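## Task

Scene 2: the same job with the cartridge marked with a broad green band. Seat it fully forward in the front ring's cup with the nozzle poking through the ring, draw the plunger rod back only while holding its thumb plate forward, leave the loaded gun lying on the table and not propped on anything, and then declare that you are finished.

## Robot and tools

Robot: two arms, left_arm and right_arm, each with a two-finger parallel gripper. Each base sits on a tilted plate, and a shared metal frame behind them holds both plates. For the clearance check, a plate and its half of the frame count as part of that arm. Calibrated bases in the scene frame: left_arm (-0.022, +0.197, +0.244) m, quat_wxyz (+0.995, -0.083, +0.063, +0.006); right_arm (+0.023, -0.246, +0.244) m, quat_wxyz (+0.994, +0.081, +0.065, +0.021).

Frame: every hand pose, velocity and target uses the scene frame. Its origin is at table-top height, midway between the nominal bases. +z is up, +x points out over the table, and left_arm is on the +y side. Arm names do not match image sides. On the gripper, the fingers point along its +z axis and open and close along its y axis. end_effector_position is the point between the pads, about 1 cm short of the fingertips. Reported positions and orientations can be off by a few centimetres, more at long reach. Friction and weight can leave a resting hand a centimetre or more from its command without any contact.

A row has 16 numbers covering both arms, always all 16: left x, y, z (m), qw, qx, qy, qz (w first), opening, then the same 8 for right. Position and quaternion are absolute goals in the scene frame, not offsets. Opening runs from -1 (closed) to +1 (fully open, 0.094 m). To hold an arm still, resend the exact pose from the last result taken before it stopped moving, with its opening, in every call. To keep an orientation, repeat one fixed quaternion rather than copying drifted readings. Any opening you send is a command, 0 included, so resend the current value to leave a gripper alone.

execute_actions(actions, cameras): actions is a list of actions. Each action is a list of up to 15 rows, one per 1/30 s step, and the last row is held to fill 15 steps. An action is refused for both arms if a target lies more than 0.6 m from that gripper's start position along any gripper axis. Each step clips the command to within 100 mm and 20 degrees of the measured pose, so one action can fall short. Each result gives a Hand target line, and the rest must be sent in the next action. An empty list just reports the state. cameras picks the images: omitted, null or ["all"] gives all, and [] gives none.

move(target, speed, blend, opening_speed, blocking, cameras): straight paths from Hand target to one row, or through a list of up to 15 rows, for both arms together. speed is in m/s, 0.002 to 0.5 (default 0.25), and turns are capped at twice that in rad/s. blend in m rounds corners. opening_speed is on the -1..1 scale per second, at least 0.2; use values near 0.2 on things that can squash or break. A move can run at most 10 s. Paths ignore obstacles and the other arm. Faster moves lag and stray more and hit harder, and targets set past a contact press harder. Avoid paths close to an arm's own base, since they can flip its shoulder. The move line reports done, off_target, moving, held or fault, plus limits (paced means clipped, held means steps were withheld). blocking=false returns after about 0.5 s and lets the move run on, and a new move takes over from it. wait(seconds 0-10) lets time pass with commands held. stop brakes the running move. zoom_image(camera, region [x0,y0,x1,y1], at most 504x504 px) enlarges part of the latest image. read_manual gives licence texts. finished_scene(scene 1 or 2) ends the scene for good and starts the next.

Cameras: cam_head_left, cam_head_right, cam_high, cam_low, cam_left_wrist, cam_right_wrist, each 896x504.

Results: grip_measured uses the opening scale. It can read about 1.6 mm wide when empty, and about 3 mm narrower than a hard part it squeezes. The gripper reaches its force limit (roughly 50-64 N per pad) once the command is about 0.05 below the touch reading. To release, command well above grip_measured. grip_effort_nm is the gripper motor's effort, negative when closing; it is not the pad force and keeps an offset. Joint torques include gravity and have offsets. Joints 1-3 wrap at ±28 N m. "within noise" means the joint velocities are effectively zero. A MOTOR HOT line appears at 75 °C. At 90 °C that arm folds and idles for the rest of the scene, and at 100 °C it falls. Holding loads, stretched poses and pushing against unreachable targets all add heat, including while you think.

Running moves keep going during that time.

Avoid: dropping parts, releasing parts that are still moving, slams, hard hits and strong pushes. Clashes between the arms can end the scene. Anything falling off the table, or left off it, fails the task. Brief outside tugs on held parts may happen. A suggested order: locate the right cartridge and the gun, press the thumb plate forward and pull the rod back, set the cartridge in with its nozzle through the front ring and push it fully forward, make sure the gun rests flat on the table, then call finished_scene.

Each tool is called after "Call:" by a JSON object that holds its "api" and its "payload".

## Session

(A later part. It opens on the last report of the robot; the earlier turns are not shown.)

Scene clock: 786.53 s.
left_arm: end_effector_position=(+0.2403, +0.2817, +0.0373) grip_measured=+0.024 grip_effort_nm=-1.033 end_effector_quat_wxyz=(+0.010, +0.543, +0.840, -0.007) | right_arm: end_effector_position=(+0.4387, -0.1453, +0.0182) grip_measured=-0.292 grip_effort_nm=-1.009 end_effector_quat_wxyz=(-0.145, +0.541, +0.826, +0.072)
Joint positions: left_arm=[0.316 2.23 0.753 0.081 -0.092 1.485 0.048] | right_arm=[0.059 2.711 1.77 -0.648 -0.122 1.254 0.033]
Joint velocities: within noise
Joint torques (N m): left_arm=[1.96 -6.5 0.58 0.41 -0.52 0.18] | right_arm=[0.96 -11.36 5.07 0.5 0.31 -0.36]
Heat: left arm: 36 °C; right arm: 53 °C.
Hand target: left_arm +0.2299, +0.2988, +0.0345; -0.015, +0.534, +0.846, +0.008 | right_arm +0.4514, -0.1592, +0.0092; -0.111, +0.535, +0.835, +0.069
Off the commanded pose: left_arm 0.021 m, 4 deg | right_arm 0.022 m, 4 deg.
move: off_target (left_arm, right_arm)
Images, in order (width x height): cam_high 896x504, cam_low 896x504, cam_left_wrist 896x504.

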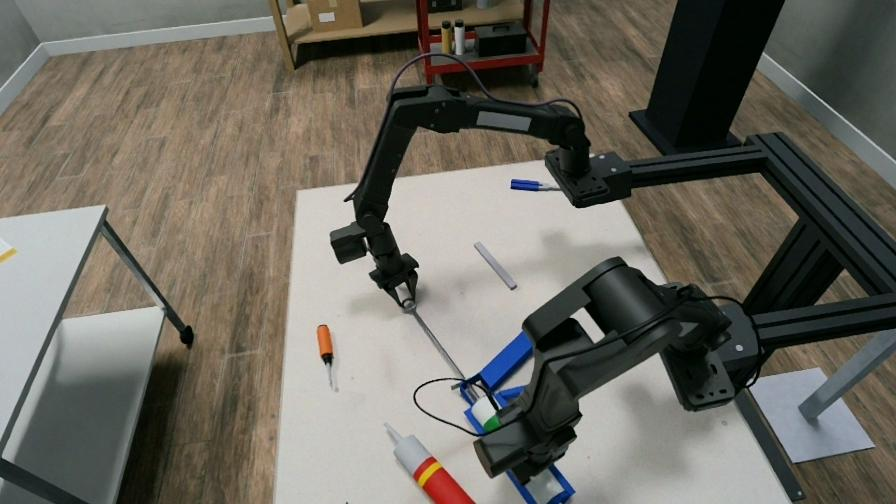

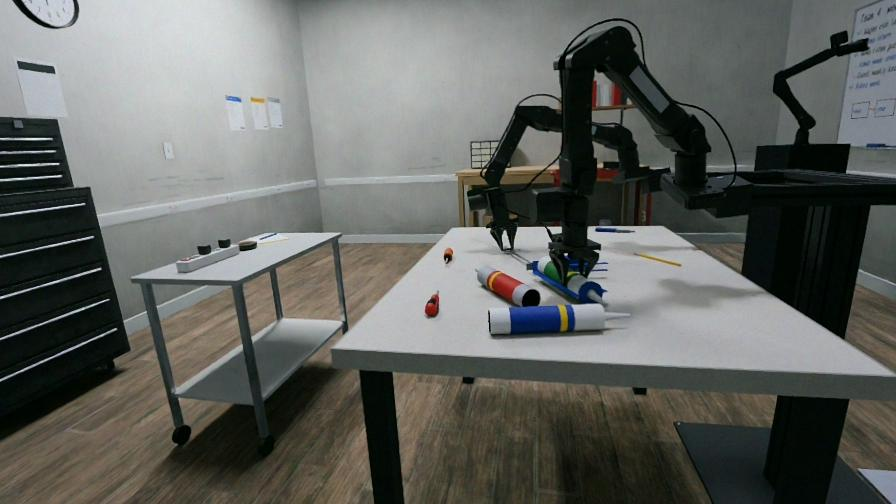

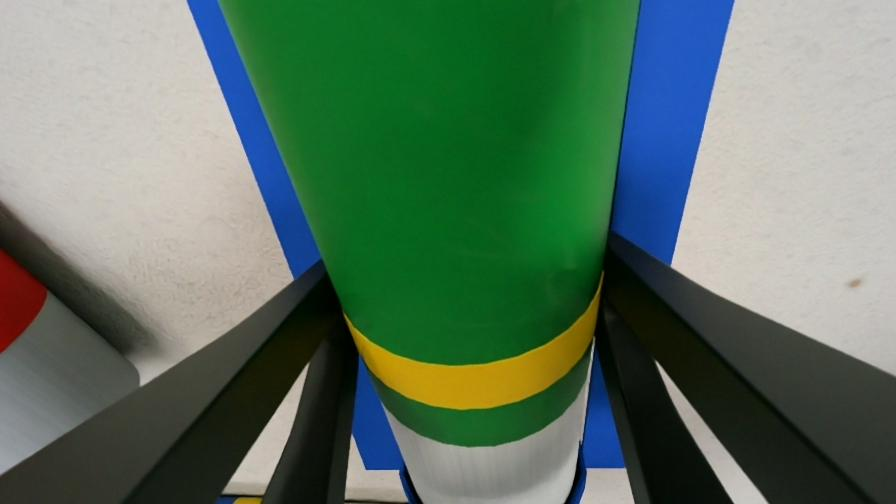

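Call:
{"api": "move", "payload": {"target": [[0.2400, 0.2790, 0.034, 0, 0.5373, 0.8434, 0, -0.15, 0.450, -0.154, 0.008, -0.11, 0.5342, 0.8353, 0.0703, -0.4],[0.2400, 0.2790, 0.034, 0, 0.5373, 0.8434, 0, 0.2, 0.450, -0.154, 0.008, -0.11, 0.5342, 0.8353, 0.0703, -0.4],[0.2400, 0.2790, 0.075, 0, 0.5373, 0.8434, 0, 0.2, 0.450, -0.154, 0.008, -0.11, 0.5342, 0.8353, 0.0703, -0.4]], "speed": 0.06, "opening_speed": 0.4, "cameras": ["cam_high","cam_low","cam_left_wrist"]}}

Call:
{"api": "zoom_image", "payload": {"camera": "cam_low", "region": [520, 235, 620, 310]}}

Call:
{"api": "zoom_image", "payload": {"camera": "cam_high", "region": [430, 350, 600, 504]}}

Scene clock: 798.70 s.
left_arm: end_effector_position=(+0.2377, +0.2808, +0.0657) grip_measured=+0.198 grip_effort_nm=0.110 end_effector_quat_wxyz=(-0.002, +0.537, +0.844, -0.003) | right_arm: end_effector_position=(+0.4500, -0.1509, +0.0151) grip_measured=-0.397 grip_effort_nm=-0.125 end_effector_quat_wxyz=(-0.115, +0.534, +0.835, +0.072)
Joint positions: left_arm=[0.289 2.106 0.723 -0.026 -0.12 1.443 0.056] | right_arm=[0.058 2.711 1.77 -0.604 -0.085 1.233 0.028]
Joint velocities: within noise
Joint torques (N m): left_arm=[-2.32 -9.51 1.31 0.06 -0.05 -0.11] | right_arm=[1.94 -11.44 4.23 0.26 -0.02 -0.06]
Heat: left arm: 37 °C; right arm: 53 °C.
Hand target: left_arm +0.2398, +0.2790, +0.0744; +0.000, +0.537, +0.843, +0.000 | right_arm +0.4498, -0.1540, +0.0082; -0.110, +0.534, +0.835, +0.070
Off the commanded pose: left_arm 0.010 m, 0 deg | right_arm 0.008 m, 1 deg.
move: done
Images, in order (width x height): cam_high 896x504, cam_low 896x504, cam_left_wrist 896x504.

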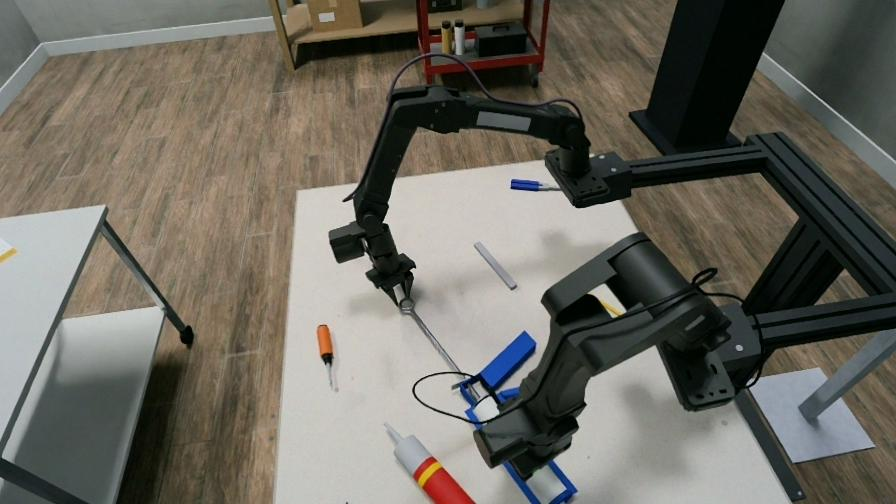

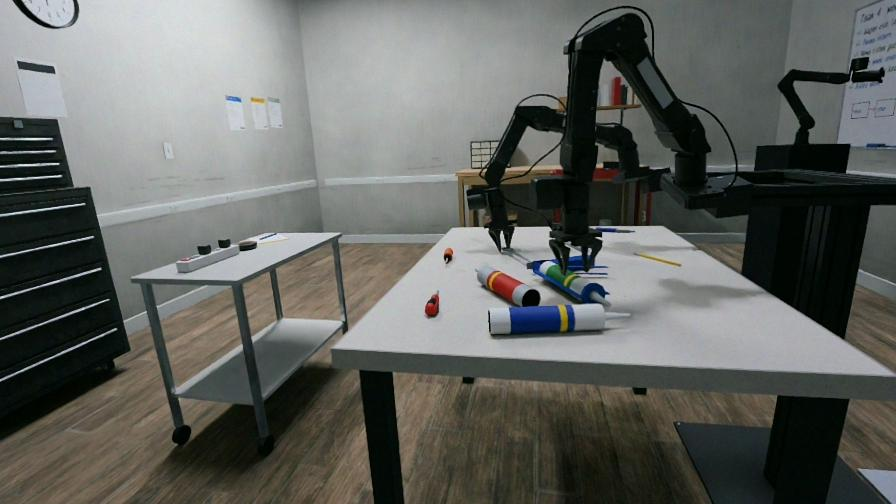

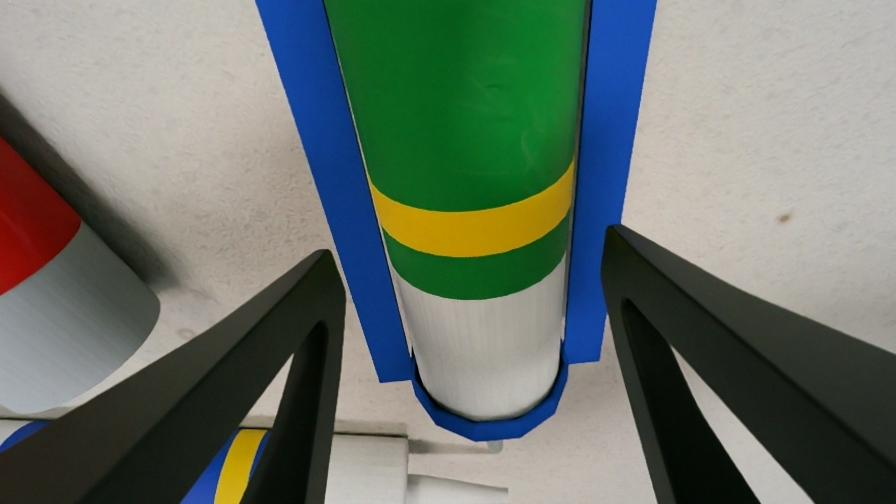

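Scaled by 5.040 from the camera's 896x504 image, which has a finer 1280x720 frame.

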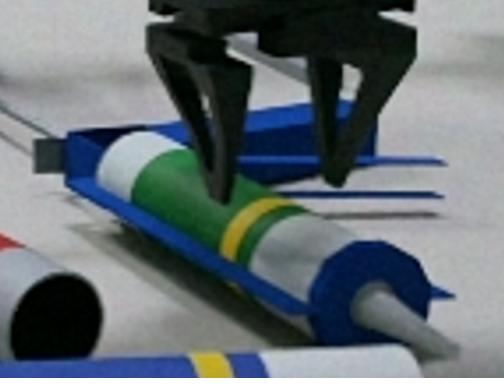

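Scaled by 2.965 from the camera's 896x504 image, which has a finer 1280x720 frame.

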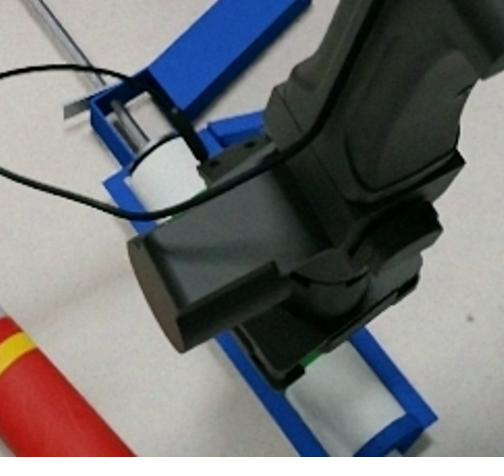

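Call:
{"api": "zoom_image", "payload": {"camera": "cam_left_wrist", "region": [370, 320, 610, 480]}}

Call:
{"api": "zoom_image", "payload": {"camera": "cam_high", "region": [450, 370, 510, 430]}}

Call:
{"api": "zoom_image", "payload": {"camera": "cam_low", "region": [565, 265, 620, 310]}}

Scaled by 2.100 from the camera's 896x504 image, which has a finer 1280x720 frame.

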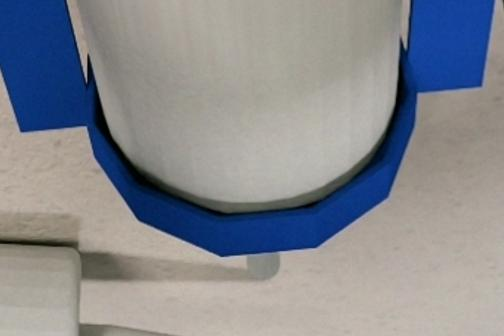

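Scaled by 8.400 from the camera's 896x504 image, which has a finer 1280x720 frame.

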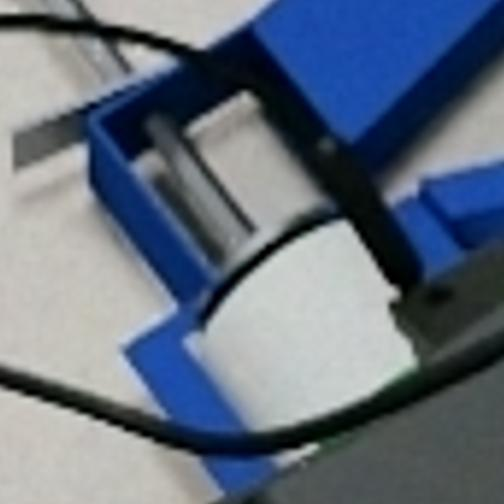

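Scaled by 9.164 from the camera's 896x504 image, which has a finer 1280x720 frame.

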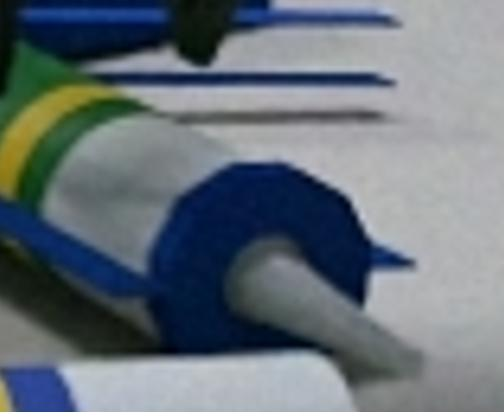

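Call:
{"api": "move", "payload": {"target": [[0.2252, 0.3074, 0.075, 0, 0.5446, 0.8387, 0, 0.2, 0.450, -0.154, 0.008, -0.11, 0.5342, 0.8353, 0.0703, -0.4],[0.2252, 0.3074, 0.048, 0, 0.5446, 0.8387, 0, 0.2, 0.450, -0.154, 0.008, -0.11, 0.5342, 0.8353, 0.0703, -0.4]], "speed": 0.06, "cameras": ["cam_high","cam_low","cam_left_wrist","cam_right_wrist"]}}

Call:
{"api": "zoom_image", "payload": {"camera": "cam_low", "region": [520, 235, 620, 310]}}

Call:
{"api": "zoom_image", "payload": {"camera": "cam_high", "region": [440, 360, 520, 430]}}

Scene clock: 810.77 s.
left_arm: end_effector_position=(+0.2206, +0.3057, +0.0522) grip_measured=+0.198 grip_effort_nm=0.110 end_effector_quat_wxyz=(-0.007, +0.543, +0.840, -0.001) | right_arm: end_effector_position=(+0.4502, -0.1509, +0.0151) grip_measured=-0.397 grip_effort_nm=-0.129 end_effector_quat_wxyz=(-0.115, +0.534, +0.835, +0.072)
Joint positions: left_arm=[0.396 2.145 0.701 0.045 -0.113 1.564 0.056] | right_arm=[0.058 2.711 1.77 -0.603 -0.085 1.232 0.028]
Joint velocities: within noise
Joint torques (N m): left_arm=[-0.32 -5 2.8 0.38 0.08 0.16] | right_arm=[1.94 -11.44 4.25 0.25 -0.04 -0.04]
Heat: left arm: 40 °C; right arm: 53 °C.
Hand target: left_arm +0.2251, +0.3074, +0.0482; +0.000, +0.545, +0.839, +0.000 | right_arm +0.4498, -0.1540, +0.0082; -0.110, +0.534, +0.835, +0.070
Off the commanded pose: left_arm 0.007 m, 1 deg | right_arm 0.008 m, 1 deg.
move: done
Images, in order (width x height): cam_high 896x504, cam_low 896x504, cam_left_wrist 896x504, cam_right_wrist 896x504.

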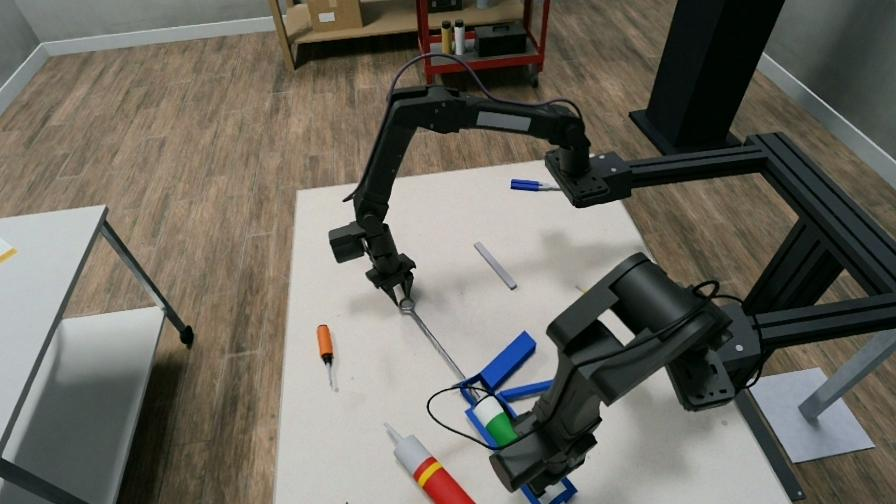

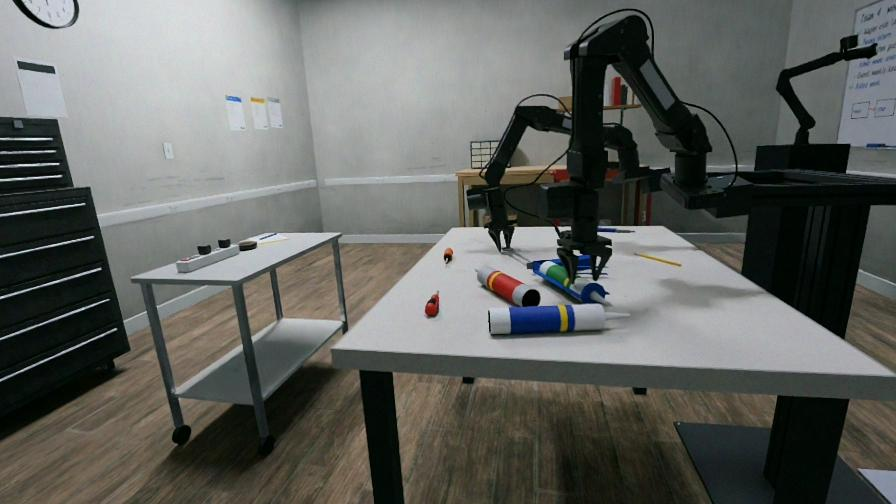

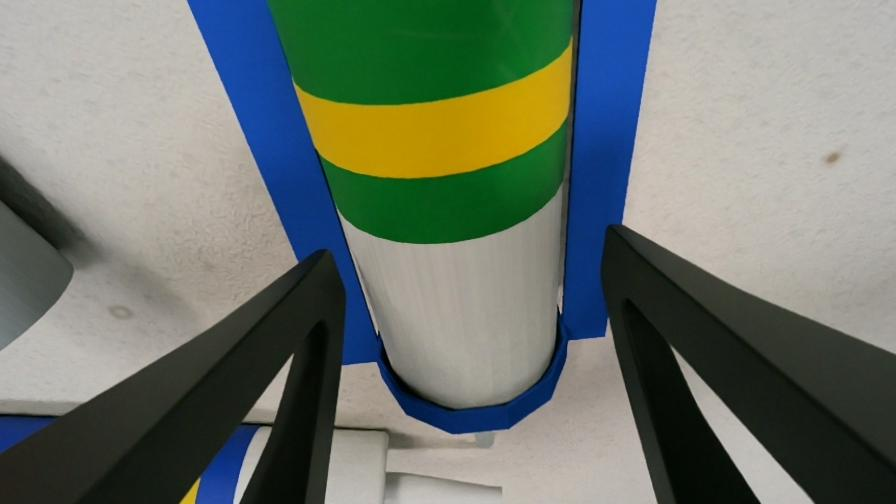

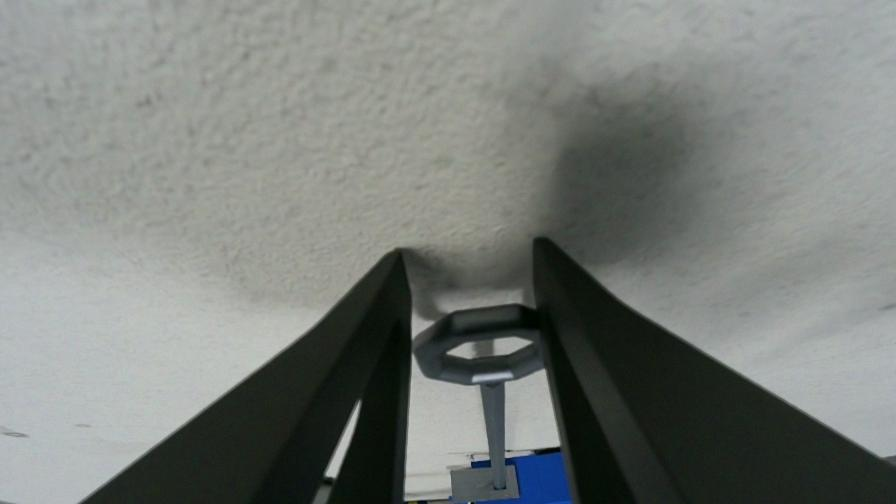

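Scaled by 5.040 from the camera's 896x504 image, which has a finer 1280x720 frame.

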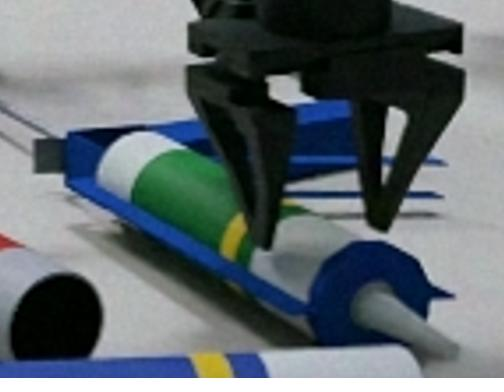

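Scaled by 6.300 from the camera's 896x504 image, which has a finer 1280x720 frame.

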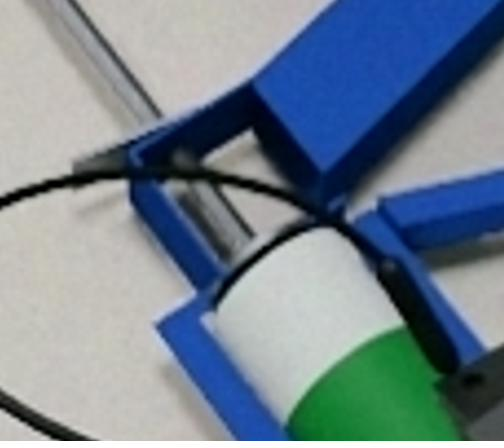

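Call:
{"api": "move", "payload": {"target": [[0.2252, 0.3074, 0.048, 0, 0.5446, 0.8387, 0, 0.2, 0.450, -0.154, 0.015, -0.11, 0.5342, 0.8353, 0.0703, 0.1],[0.2252, 0.3074, 0.048, 0, 0.5446, 0.8387, 0, 0.2, 0.4465, -0.1385, 0.015, -0.11, 0.5342, 0.8353, 0.0703, 0.1],[0.2252, 0.3074, 0.048, 0, 0.5446, 0.8387, 0, 0.2, 0.4465, -0.1375, 0.004, -0.11, 0.5342, 0.8353, 0.0703, 0.1]], "speed": 0.06, "cameras": ["cam_right_wrist"]}}

Scene clock: 819.17 s.
left_arm: end_effector_position=(+0.2208, +0.3058, +0.0522) grip_measured=+0.198 grip_effort_nm=0.115 end_effector_quat_wxyz=(-0.007, +0.543, +0.840, -0.001) | right_arm: end_effector_position=(+0.4484, -0.1449, +0.0134) grip_measured=+0.097 grip_effort_nm=0.173 end_effector_quat_wxyz=(-0.114, +0.538, +0.832, +0.073)
Joint positions: left_arm=[0.396 2.145 0.701 0.046 -0.113 1.564 0.056] | right_arm=[0.071 2.713 1.759 -0.586 -0.085 1.254 0.052]
Joint velocities: within noise
Joint torques (N m): left_arm=[-0.28 -5.14 2.91 0.41 0.1 0.14] | right_arm=[3.88 -10.32 4.81 0.3 -0.02 0.1]
Heat: left arm: 39 °C; right arm: 53 °C.
Hand target: left_arm +0.2250, +0.3074, +0.0482; +0.000, +0.545, +0.839, +0.000 | right_arm +0.4461, -0.1376, +0.0043; -0.110, +0.534, +0.835, +0.070
Off the commanded pose: left_arm 0.006 m, 1 deg | right_arm 0.012 m, 1 deg.
move: off_target (right_arm)
Images, in order (width x height): cam_right_wrist 896x504.

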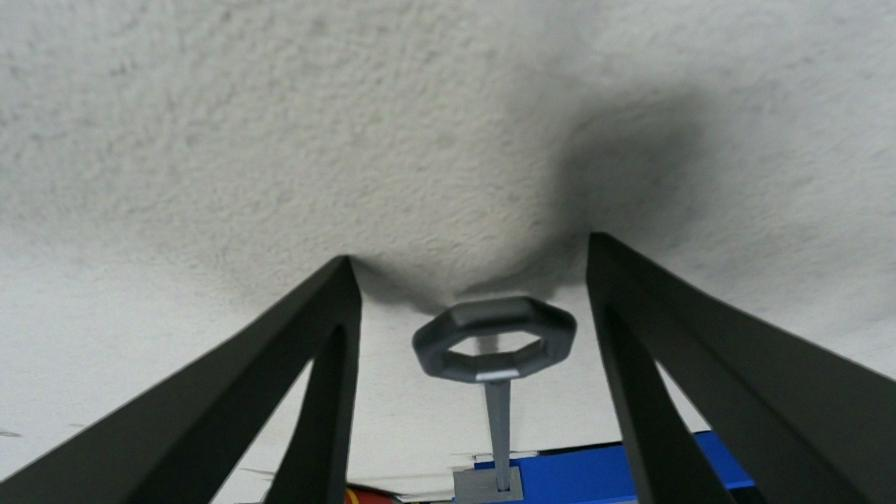

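Call:
{"api": "move", "payload": {"target": [[0.2252, 0.3074, 0.048, 0, 0.5446, 0.8387, 0, 0.2, 0.4400, -0.1300, 0.015, -0.11, 0.5342, 0.8353, 0.0703, 0.1],[0.2252, 0.3074, 0.048, 0, 0.5446, 0.8387, 0, 0.2, 0.4400, -0.1300, 0.007, -0.11, 0.5342, 0.8353, 0.0703, 0.1]], "speed": 0.06, "cameras": ["cam_right_wrist"]}}

Scene clock: 823.03 s.
left_arm: end_effector_position=(+0.2209, +0.3058, +0.0522) grip_measured=+0.198 grip_effort_nm=0.115 end_effector_quat_wxyz=(-0.007, +0.543, +0.840, -0.001) | right_arm: end_effector_position=(+0.4462, -0.1375, +0.0131) grip_measured=+0.097 grip_effort_nm=0.173 end_effector_quat_wxyz=(-0.111, +0.539, +0.831, +0.076)
Joint positions: left_arm=[0.396 2.145 0.701 0.047 -0.113 1.564 0.056] | right_arm=[0.087 2.707 1.737 -0.56 -0.084 1.274 0.052]
Joint velocities: within noise
Joint torques (N m): left_arm=[-0.31 -5.03 2.89 0.36 0.11 0.15] | right_arm=[4.18 -11.36 3.3 0.29 -0.03 0.09]
Heat: left arm: 38 °C; right arm: 54 °C.
Hand target: left_arm +0.2250, +0.3074, +0.0482; +0.000, +0.545, +0.839, +0.000 | right_arm +0.4399, -0.1302, +0.0072; -0.110, +0.534, +0.835, +0.070
Off the commanded pose: left_arm 0.006 m, 1 deg | right_arm 0.011 m, 1 deg.
move: off_target (right_arm)
Images, in order (width x height): cam_right_wrist 896x504.

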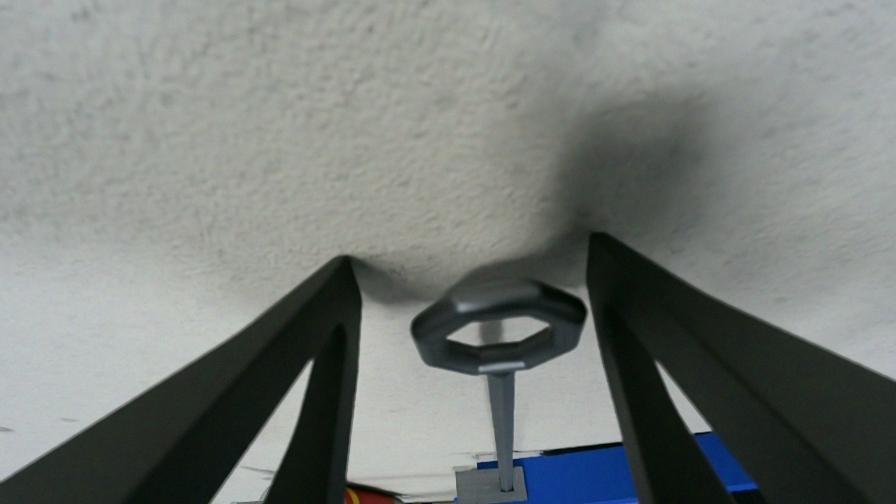

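Call:
{"api": "move", "payload": {"target": [0.2252, 0.3074, 0.048, 0, 0.5446, 0.8387, 0, 0.2, 0.4350, -0.1325, 0.015, -0.11, 0.5342, 0.8353, 0.0703, 0.1], "speed": 0.06, "cameras": ["cam_right_wrist","cam_high"]}}

Call:
{"api": "zoom_image", "payload": {"camera": "cam_high", "region": [360, 260, 520, 420]}}

Scene clock: 828.60 s.
left_arm: end_effector_position=(+0.2210, +0.3058, +0.0522) grip_measured=+0.198 grip_effort_nm=0.110 end_effector_quat_wxyz=(-0.006, +0.543, +0.840, -0.001) | right_arm: end_effector_position=(+0.4443, -0.1376, +0.0124) grip_measured=+0.097 grip_effort_nm=0.173 end_effector_quat_wxyz=(-0.105, +0.540, +0.831, +0.081)
Joint positions: left_arm=[0.396 2.145 0.701 0.047 -0.112 1.564 0.056] | right_arm=[0.087 2.694 1.7 -0.521 -0.084 1.274 0.052]
Joint velocities: within noise
Joint torques (N m): left_arm=[-0.31 -5.16 2.8 0.38 0.11 0.15] | right_arm=[4.08 -13.33 2.43 0 -0.03 0.06]
Heat: left arm: 38 °C; right arm: 55 °C.
Hand target: left_arm +0.2251, +0.3074, +0.0482; +0.000, +0.544, +0.839, +0.000 | right_arm +0.4353, -0.1327, +0.0149; -0.110, +0.534, +0.835, +0.070
Off the commanded pose: left_arm 0.006 m, 1 deg | right_arm 0.011 m, 2 deg.
move: off_target (right_arm)
Images, in order (width x height): cam_high 896x504, cam_right_wrist 896x504.

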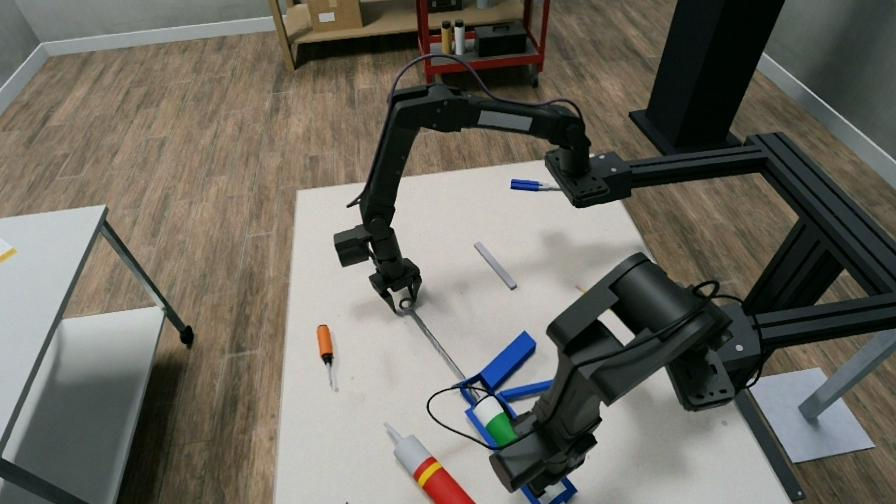

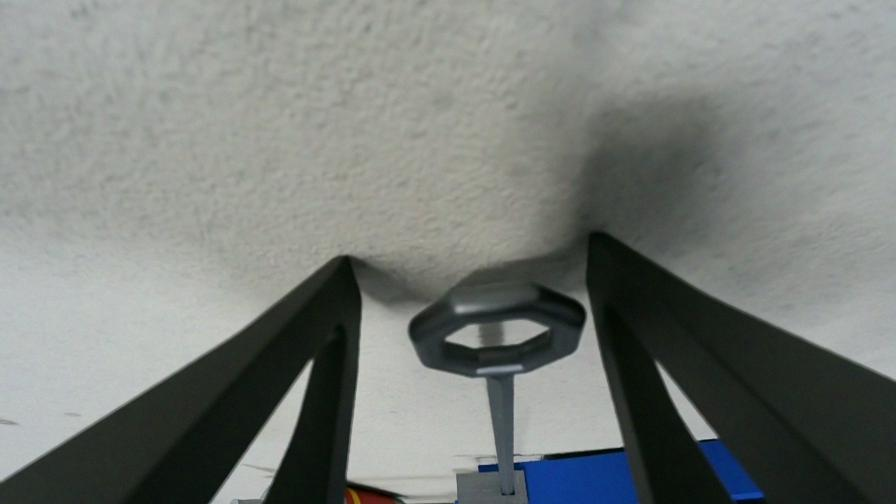

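Scaled by 3.150 from the camera's 896x504 image, which has a finer 1280x720 frame.

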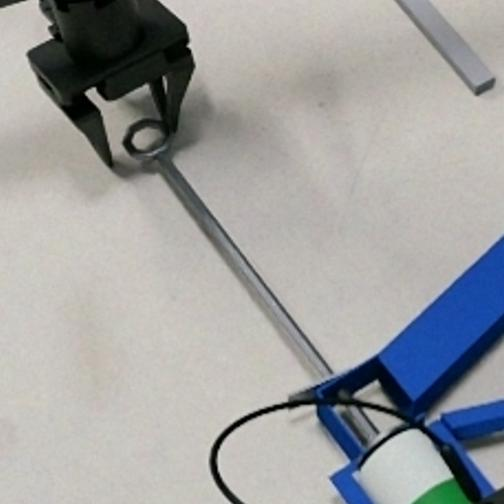

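Call:
{"api": "move", "payload": {"target": [0.2252, 0.3074, 0.048, 0, 0.5446, 0.8387, 0, 0.2, 0.4400, -0.1360, 0.045, -0.11, 0.5342, 0.8353, 0.0703, 0.1], "speed": 0.08, "cameras": ["cam_right_wrist","cam_low"]}}

Call:
{"api": "zoom_image", "payload": {"camera": "cam_low", "region": [480, 220, 580, 290]}}

Scene clock: 832.60 s.
left_arm: end_effector_position=(+0.2210, +0.3058, +0.0522) grip_measured=+0.198 grip_effort_nm=0.110 end_effector_quat_wxyz=(-0.006, +0.543, +0.840, -0.001) | right_arm: end_effector_position=(+0.4357, -0.1415, +0.0283) grip_measured=+0.097 grip_effort_nm=0.168 end_effector_quat_wxyz=(-0.117, +0.540, +0.830, +0.070)
Joint positions: left_arm=[0.396 2.145 0.701 0.047 -0.112 1.564 0.056] | right_arm=[0.087 2.644 1.669 -0.573 -0.084 1.278 0.052]
Joint velocities: within noise
Joint torques (N m): left_arm=[-0.24 -5.12 2.76 0.36 0.08 0.17] | right_arm=[4.29 -15.69 3.84 -0.21 -0.02 0.05]
Heat: left arm: 37 °C; right arm: 56 °C.
Hand target: left_arm +0.2251, +0.3074, +0.0482; +0.000, +0.544, +0.839, +0.000 | right_arm +0.4399, -0.1360, +0.0444; -0.110, +0.534, +0.835, +0.071
Off the commanded pose: left_arm 0.006 m, 1 deg | right_arm 0.018 m, 1 deg.
move: off_target (right_arm)
Images, in order (width x height): cam_low 896x504, cam_right_wrist 896x504.

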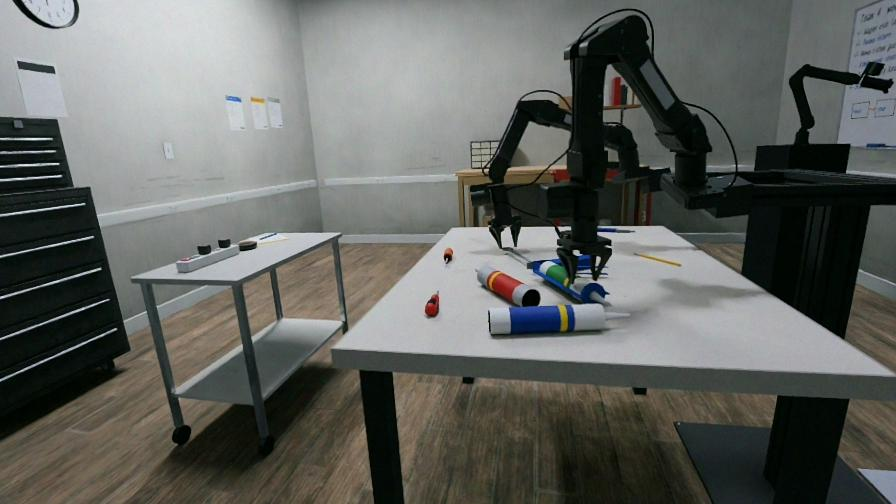

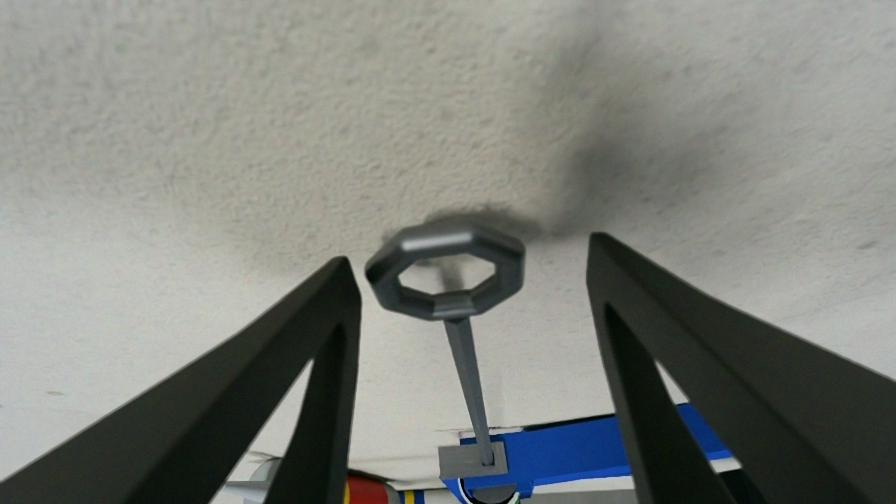

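Scaled by 5.040 from the camera's 896x504 image, which has a finer 1280x720 frame.

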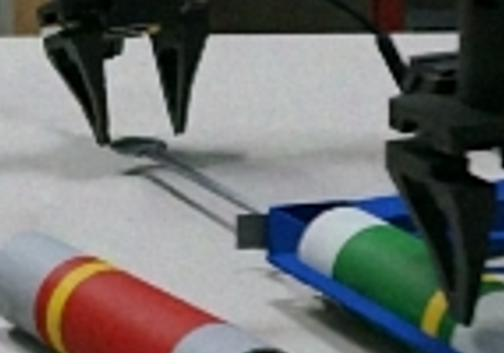

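Call:
{"api": "move", "payload": {"target": [[0.2252, 0.3074, 0.048, 0, 0.5446, 0.8387, 0, 0.2, 0.4450, -0.1345, 0.036, -0.11, 0.5342, 0.8353, 0.0703, 0.1],[0.2252, 0.3074, 0.048, 0, 0.5446, 0.8387, 0, 0.2, 0.4450, -0.1345, 0.036, -0.11, 0.5342, 0.8353, 0.0703, -0.4]], "speed": 0.06, "opening_speed": 0.5, "cameras": ["cam_right_wrist","cam_low"]}}

Scene clock: 837.73 s.
left_arm: end_effector_position=(+0.2211, +0.3058, +0.0522) grip_measured=+0.198 grip_effort_nm=0.110 end_effector_quat_wxyz=(-0.006, +0.543, +0.840, +0.000) | right_arm: end_effector_position=(+0.4437, -0.1411, +0.0316) grip_measured=-0.397 grip_effort_nm=-0.129 end_effector_quat_wxyz=(-0.111, +0.541, +0.830, +0.075)
Joint positions: left_arm=[0.396 2.145 0.701 0.048 -0.112 1.564 0.056] | right_arm=[0.087 2.644 1.691 -0.579 -0.084 1.278 0.028]
Joint velocities: within noise
Joint torques (N m): left_arm=[-0.32 -5.01 2.85 0.35 0.09 0.13] | right_arm=[4.23 -12.48 5.86 -0.18 -0.04 0.06]
Heat: left arm: 37 °C; right arm: 56 °C.
Hand target: left_arm +0.2251, +0.3074, +0.0481; +0.000, +0.544, +0.839, +0.000 | right_arm +0.4450, -0.1345, +0.0360; -0.110, +0.534, +0.835, +0.071
Off the commanded pose: left_arm 0.006 m, 1 deg | right_arm 0.008 m, 1 deg.
move: done
Images, in order (width x height): cam_low 896x504, cam_right_wrist 896x504.

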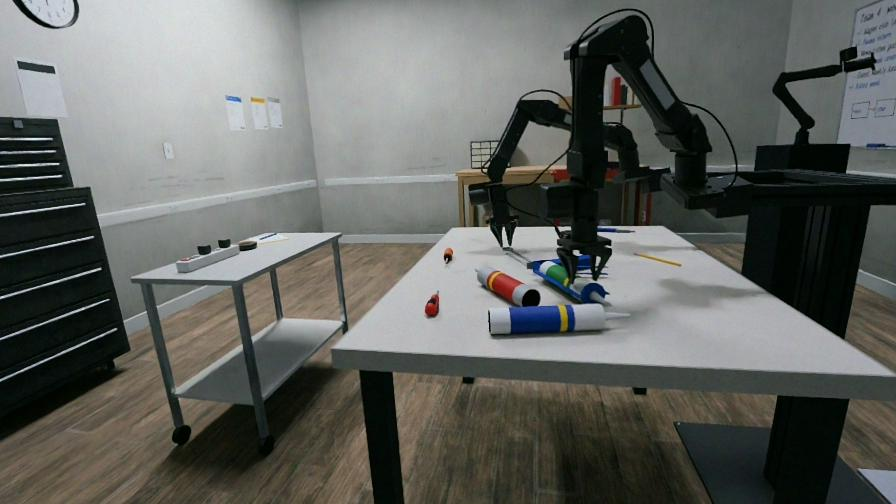

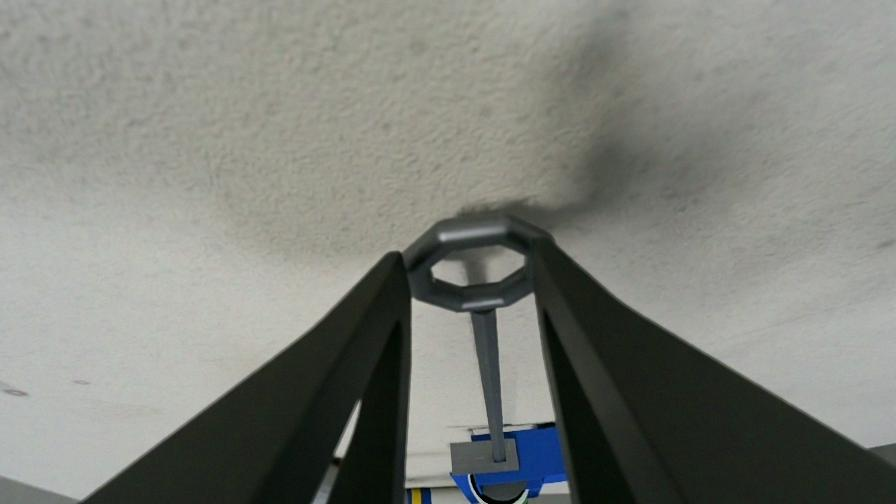

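Call:
{"api": "move", "payload": {"target": [[0.2252, 0.3074, 0.048, 0, 0.5446, 0.8387, 0, 0.2, 0.4450, -0.1345, 0.036, -0.11, 0.5342, 0.8353, 0.0703, 0.1],[0.2252, 0.3074, 0.048, 0, 0.5446, 0.8387, 0, 0.2, 0.4450, -0.1355, 0.021, -0.11, 0.5342, 0.8353, 0.0703, 0.1],[0.2252, 0.3074, 0.048, 0, 0.5446, 0.8387, 0, 0.2, 0.4450, -0.1355, 0.021, -0.11, 0.5342, 0.8353, 0.0703, -0.4]], "speed": 0.06, "opening_speed": 0.5, "cameras": ["cam_right_wrist","cam_low"]}}

Scene clock: 845.40 s.
left_arm: end_effector_position=(+0.2211, +0.3058, +0.0522) grip_measured=+0.198 grip_effort_nm=0.110 end_effector_quat_wxyz=(-0.006, +0.543, +0.840, +0.000) | right_arm: end_effector_position=(+0.4424, -0.1400, +0.0239) grip_measured=-0.283 grip_effort_nm=-0.979 end_effector_quat_wxyz=(-0.114, +0.541, +0.830, +0.072)
Joint positions: left_arm=[0.396 2.145 0.701 0.048 -0.112 1.564 0.056] | right_arm=[0.087 2.67 1.709 -0.579 -0.083 1.278 0.034]
Joint velocities: within noise
Joint torques (N m): left_arm=[-0.24 -5.09 2.81 0.37 0.11 0.14] | right_arm=[3.44 -10.99 6.12 0.07 -0.03 -0.04]
Heat: left arm: 37 °C; right arm: 56 °C.
Hand target: left_arm +0.2251, +0.3074, +0.0481; +0.000, +0.544, +0.839, +0.000 | right_arm +0.4450, -0.1356, +0.0211; -0.110, +0.534, +0.835, +0.070
Off the commanded pose: left_arm 0.006 m, 1 deg | right_arm 0.006 m, 1 deg.
move: done
Images, in order (width x height): cam_low 896x504, cam_right_wrist 896x504.

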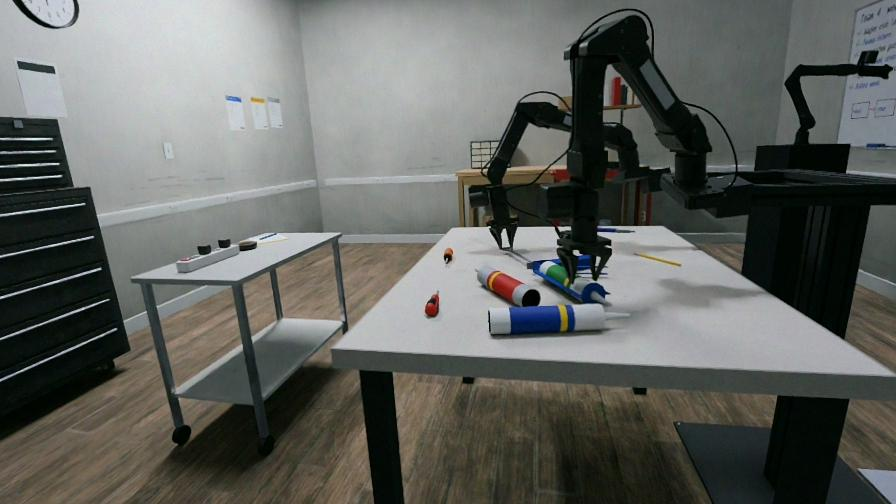

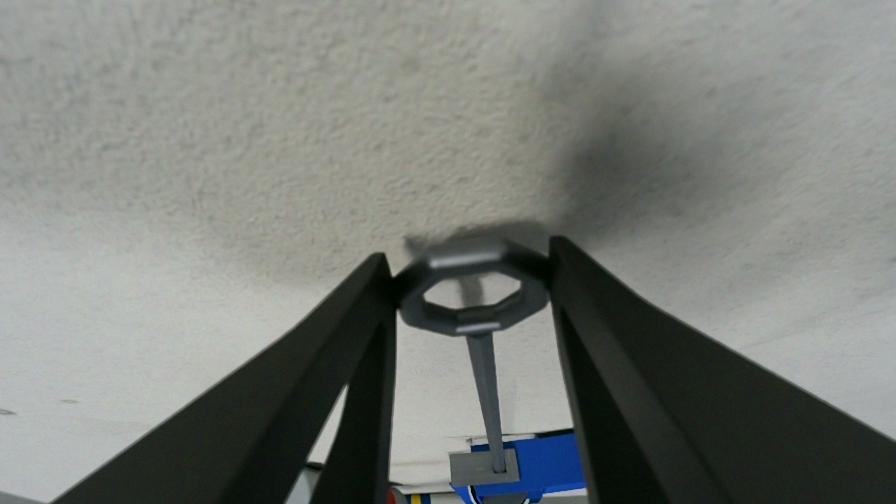

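Call:
{"api": "move", "payload": {"target": [[0.2272, 0.3083, 0.034, 0, 0.5446, 0.8387, 0, 0.2, 0.4470, -0.1395, 0.020, -0.11, 0.5342, 0.8353, 0.0703, -0.4],[0.2272, 0.3083, 0.034, 0, 0.5446, 0.8387, 0, -0.15, 0.4470, -0.1395, 0.020, -0.11, 0.5342, 0.8353, 0.0703, -0.4]], "speed": 0.05, "opening_speed": 0.4, "cameras": ["cam_left_wrist","cam_low"]}}

Call:
{"api": "zoom_image", "payload": {"camera": "cam_low", "region": [520, 235, 620, 310]}}

Scene clock: 850.10 s.
left_arm: end_effector_position=(+0.2236, +0.3070, +0.0392) grip_measured=-0.020 grip_effort_nm=-1.009 end_effector_quat_wxyz=(-0.007, +0.543, +0.840, -0.002) | right_arm: end_effector_position=(+0.4425, -0.1400, +0.0240) grip_measured=-0.285 grip_effort_nm=-1.004 end_effector_quat_wxyz=(-0.116, +0.539, +0.831, +0.071)
Joint positions: left_arm=[0.401 2.207 0.731 0.076 -0.112 1.569 0.046] | right_arm=[0.087 2.673 1.717 -0.588 -0.083 1.275 0.034]
Joint velocities: within noise
Joint torques (N m): left_arm=[-0.42 -5.08 2.18 0.44 0.1 0.15] | right_arm=[2.59 -10.89 6.41 0.08 -0.01 -0.09]
Heat: left arm: 37 °C; right arm: 56 °C.
Hand target: left_arm +0.2272, +0.3083, +0.0343; +0.000, +0.545, +0.839, +0.000 | right_arm +0.4468, -0.1396, +0.0200; -0.110, +0.534, +0.835, +0.070
Off the commanded pose: left_arm 0.006 m, 1 deg | right_arm 0.006 m, 1 deg.
move: done
Images, in order (width x height): cam_low 896x504, cam_left_wrist 896x504.

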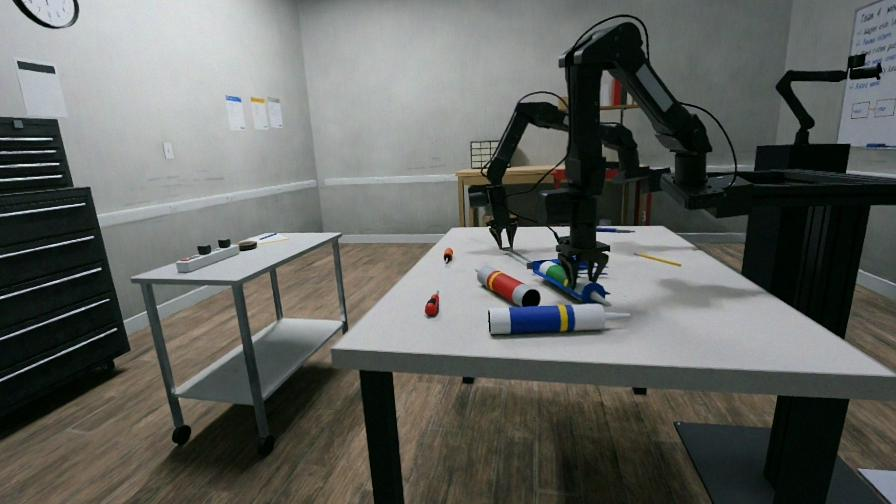

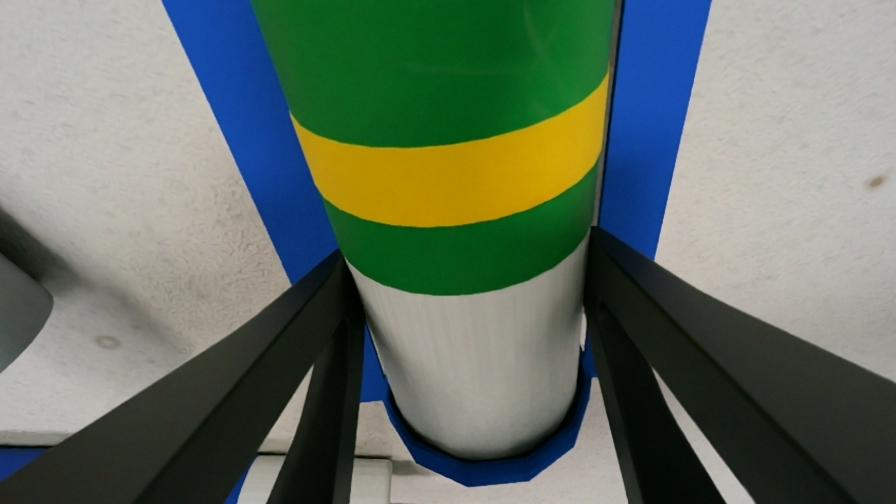

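Scaled by 5.040 from the camera's 896x504 image, which has a finer 1280x720 frame.

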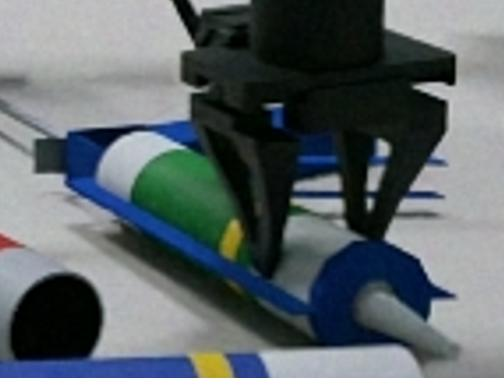

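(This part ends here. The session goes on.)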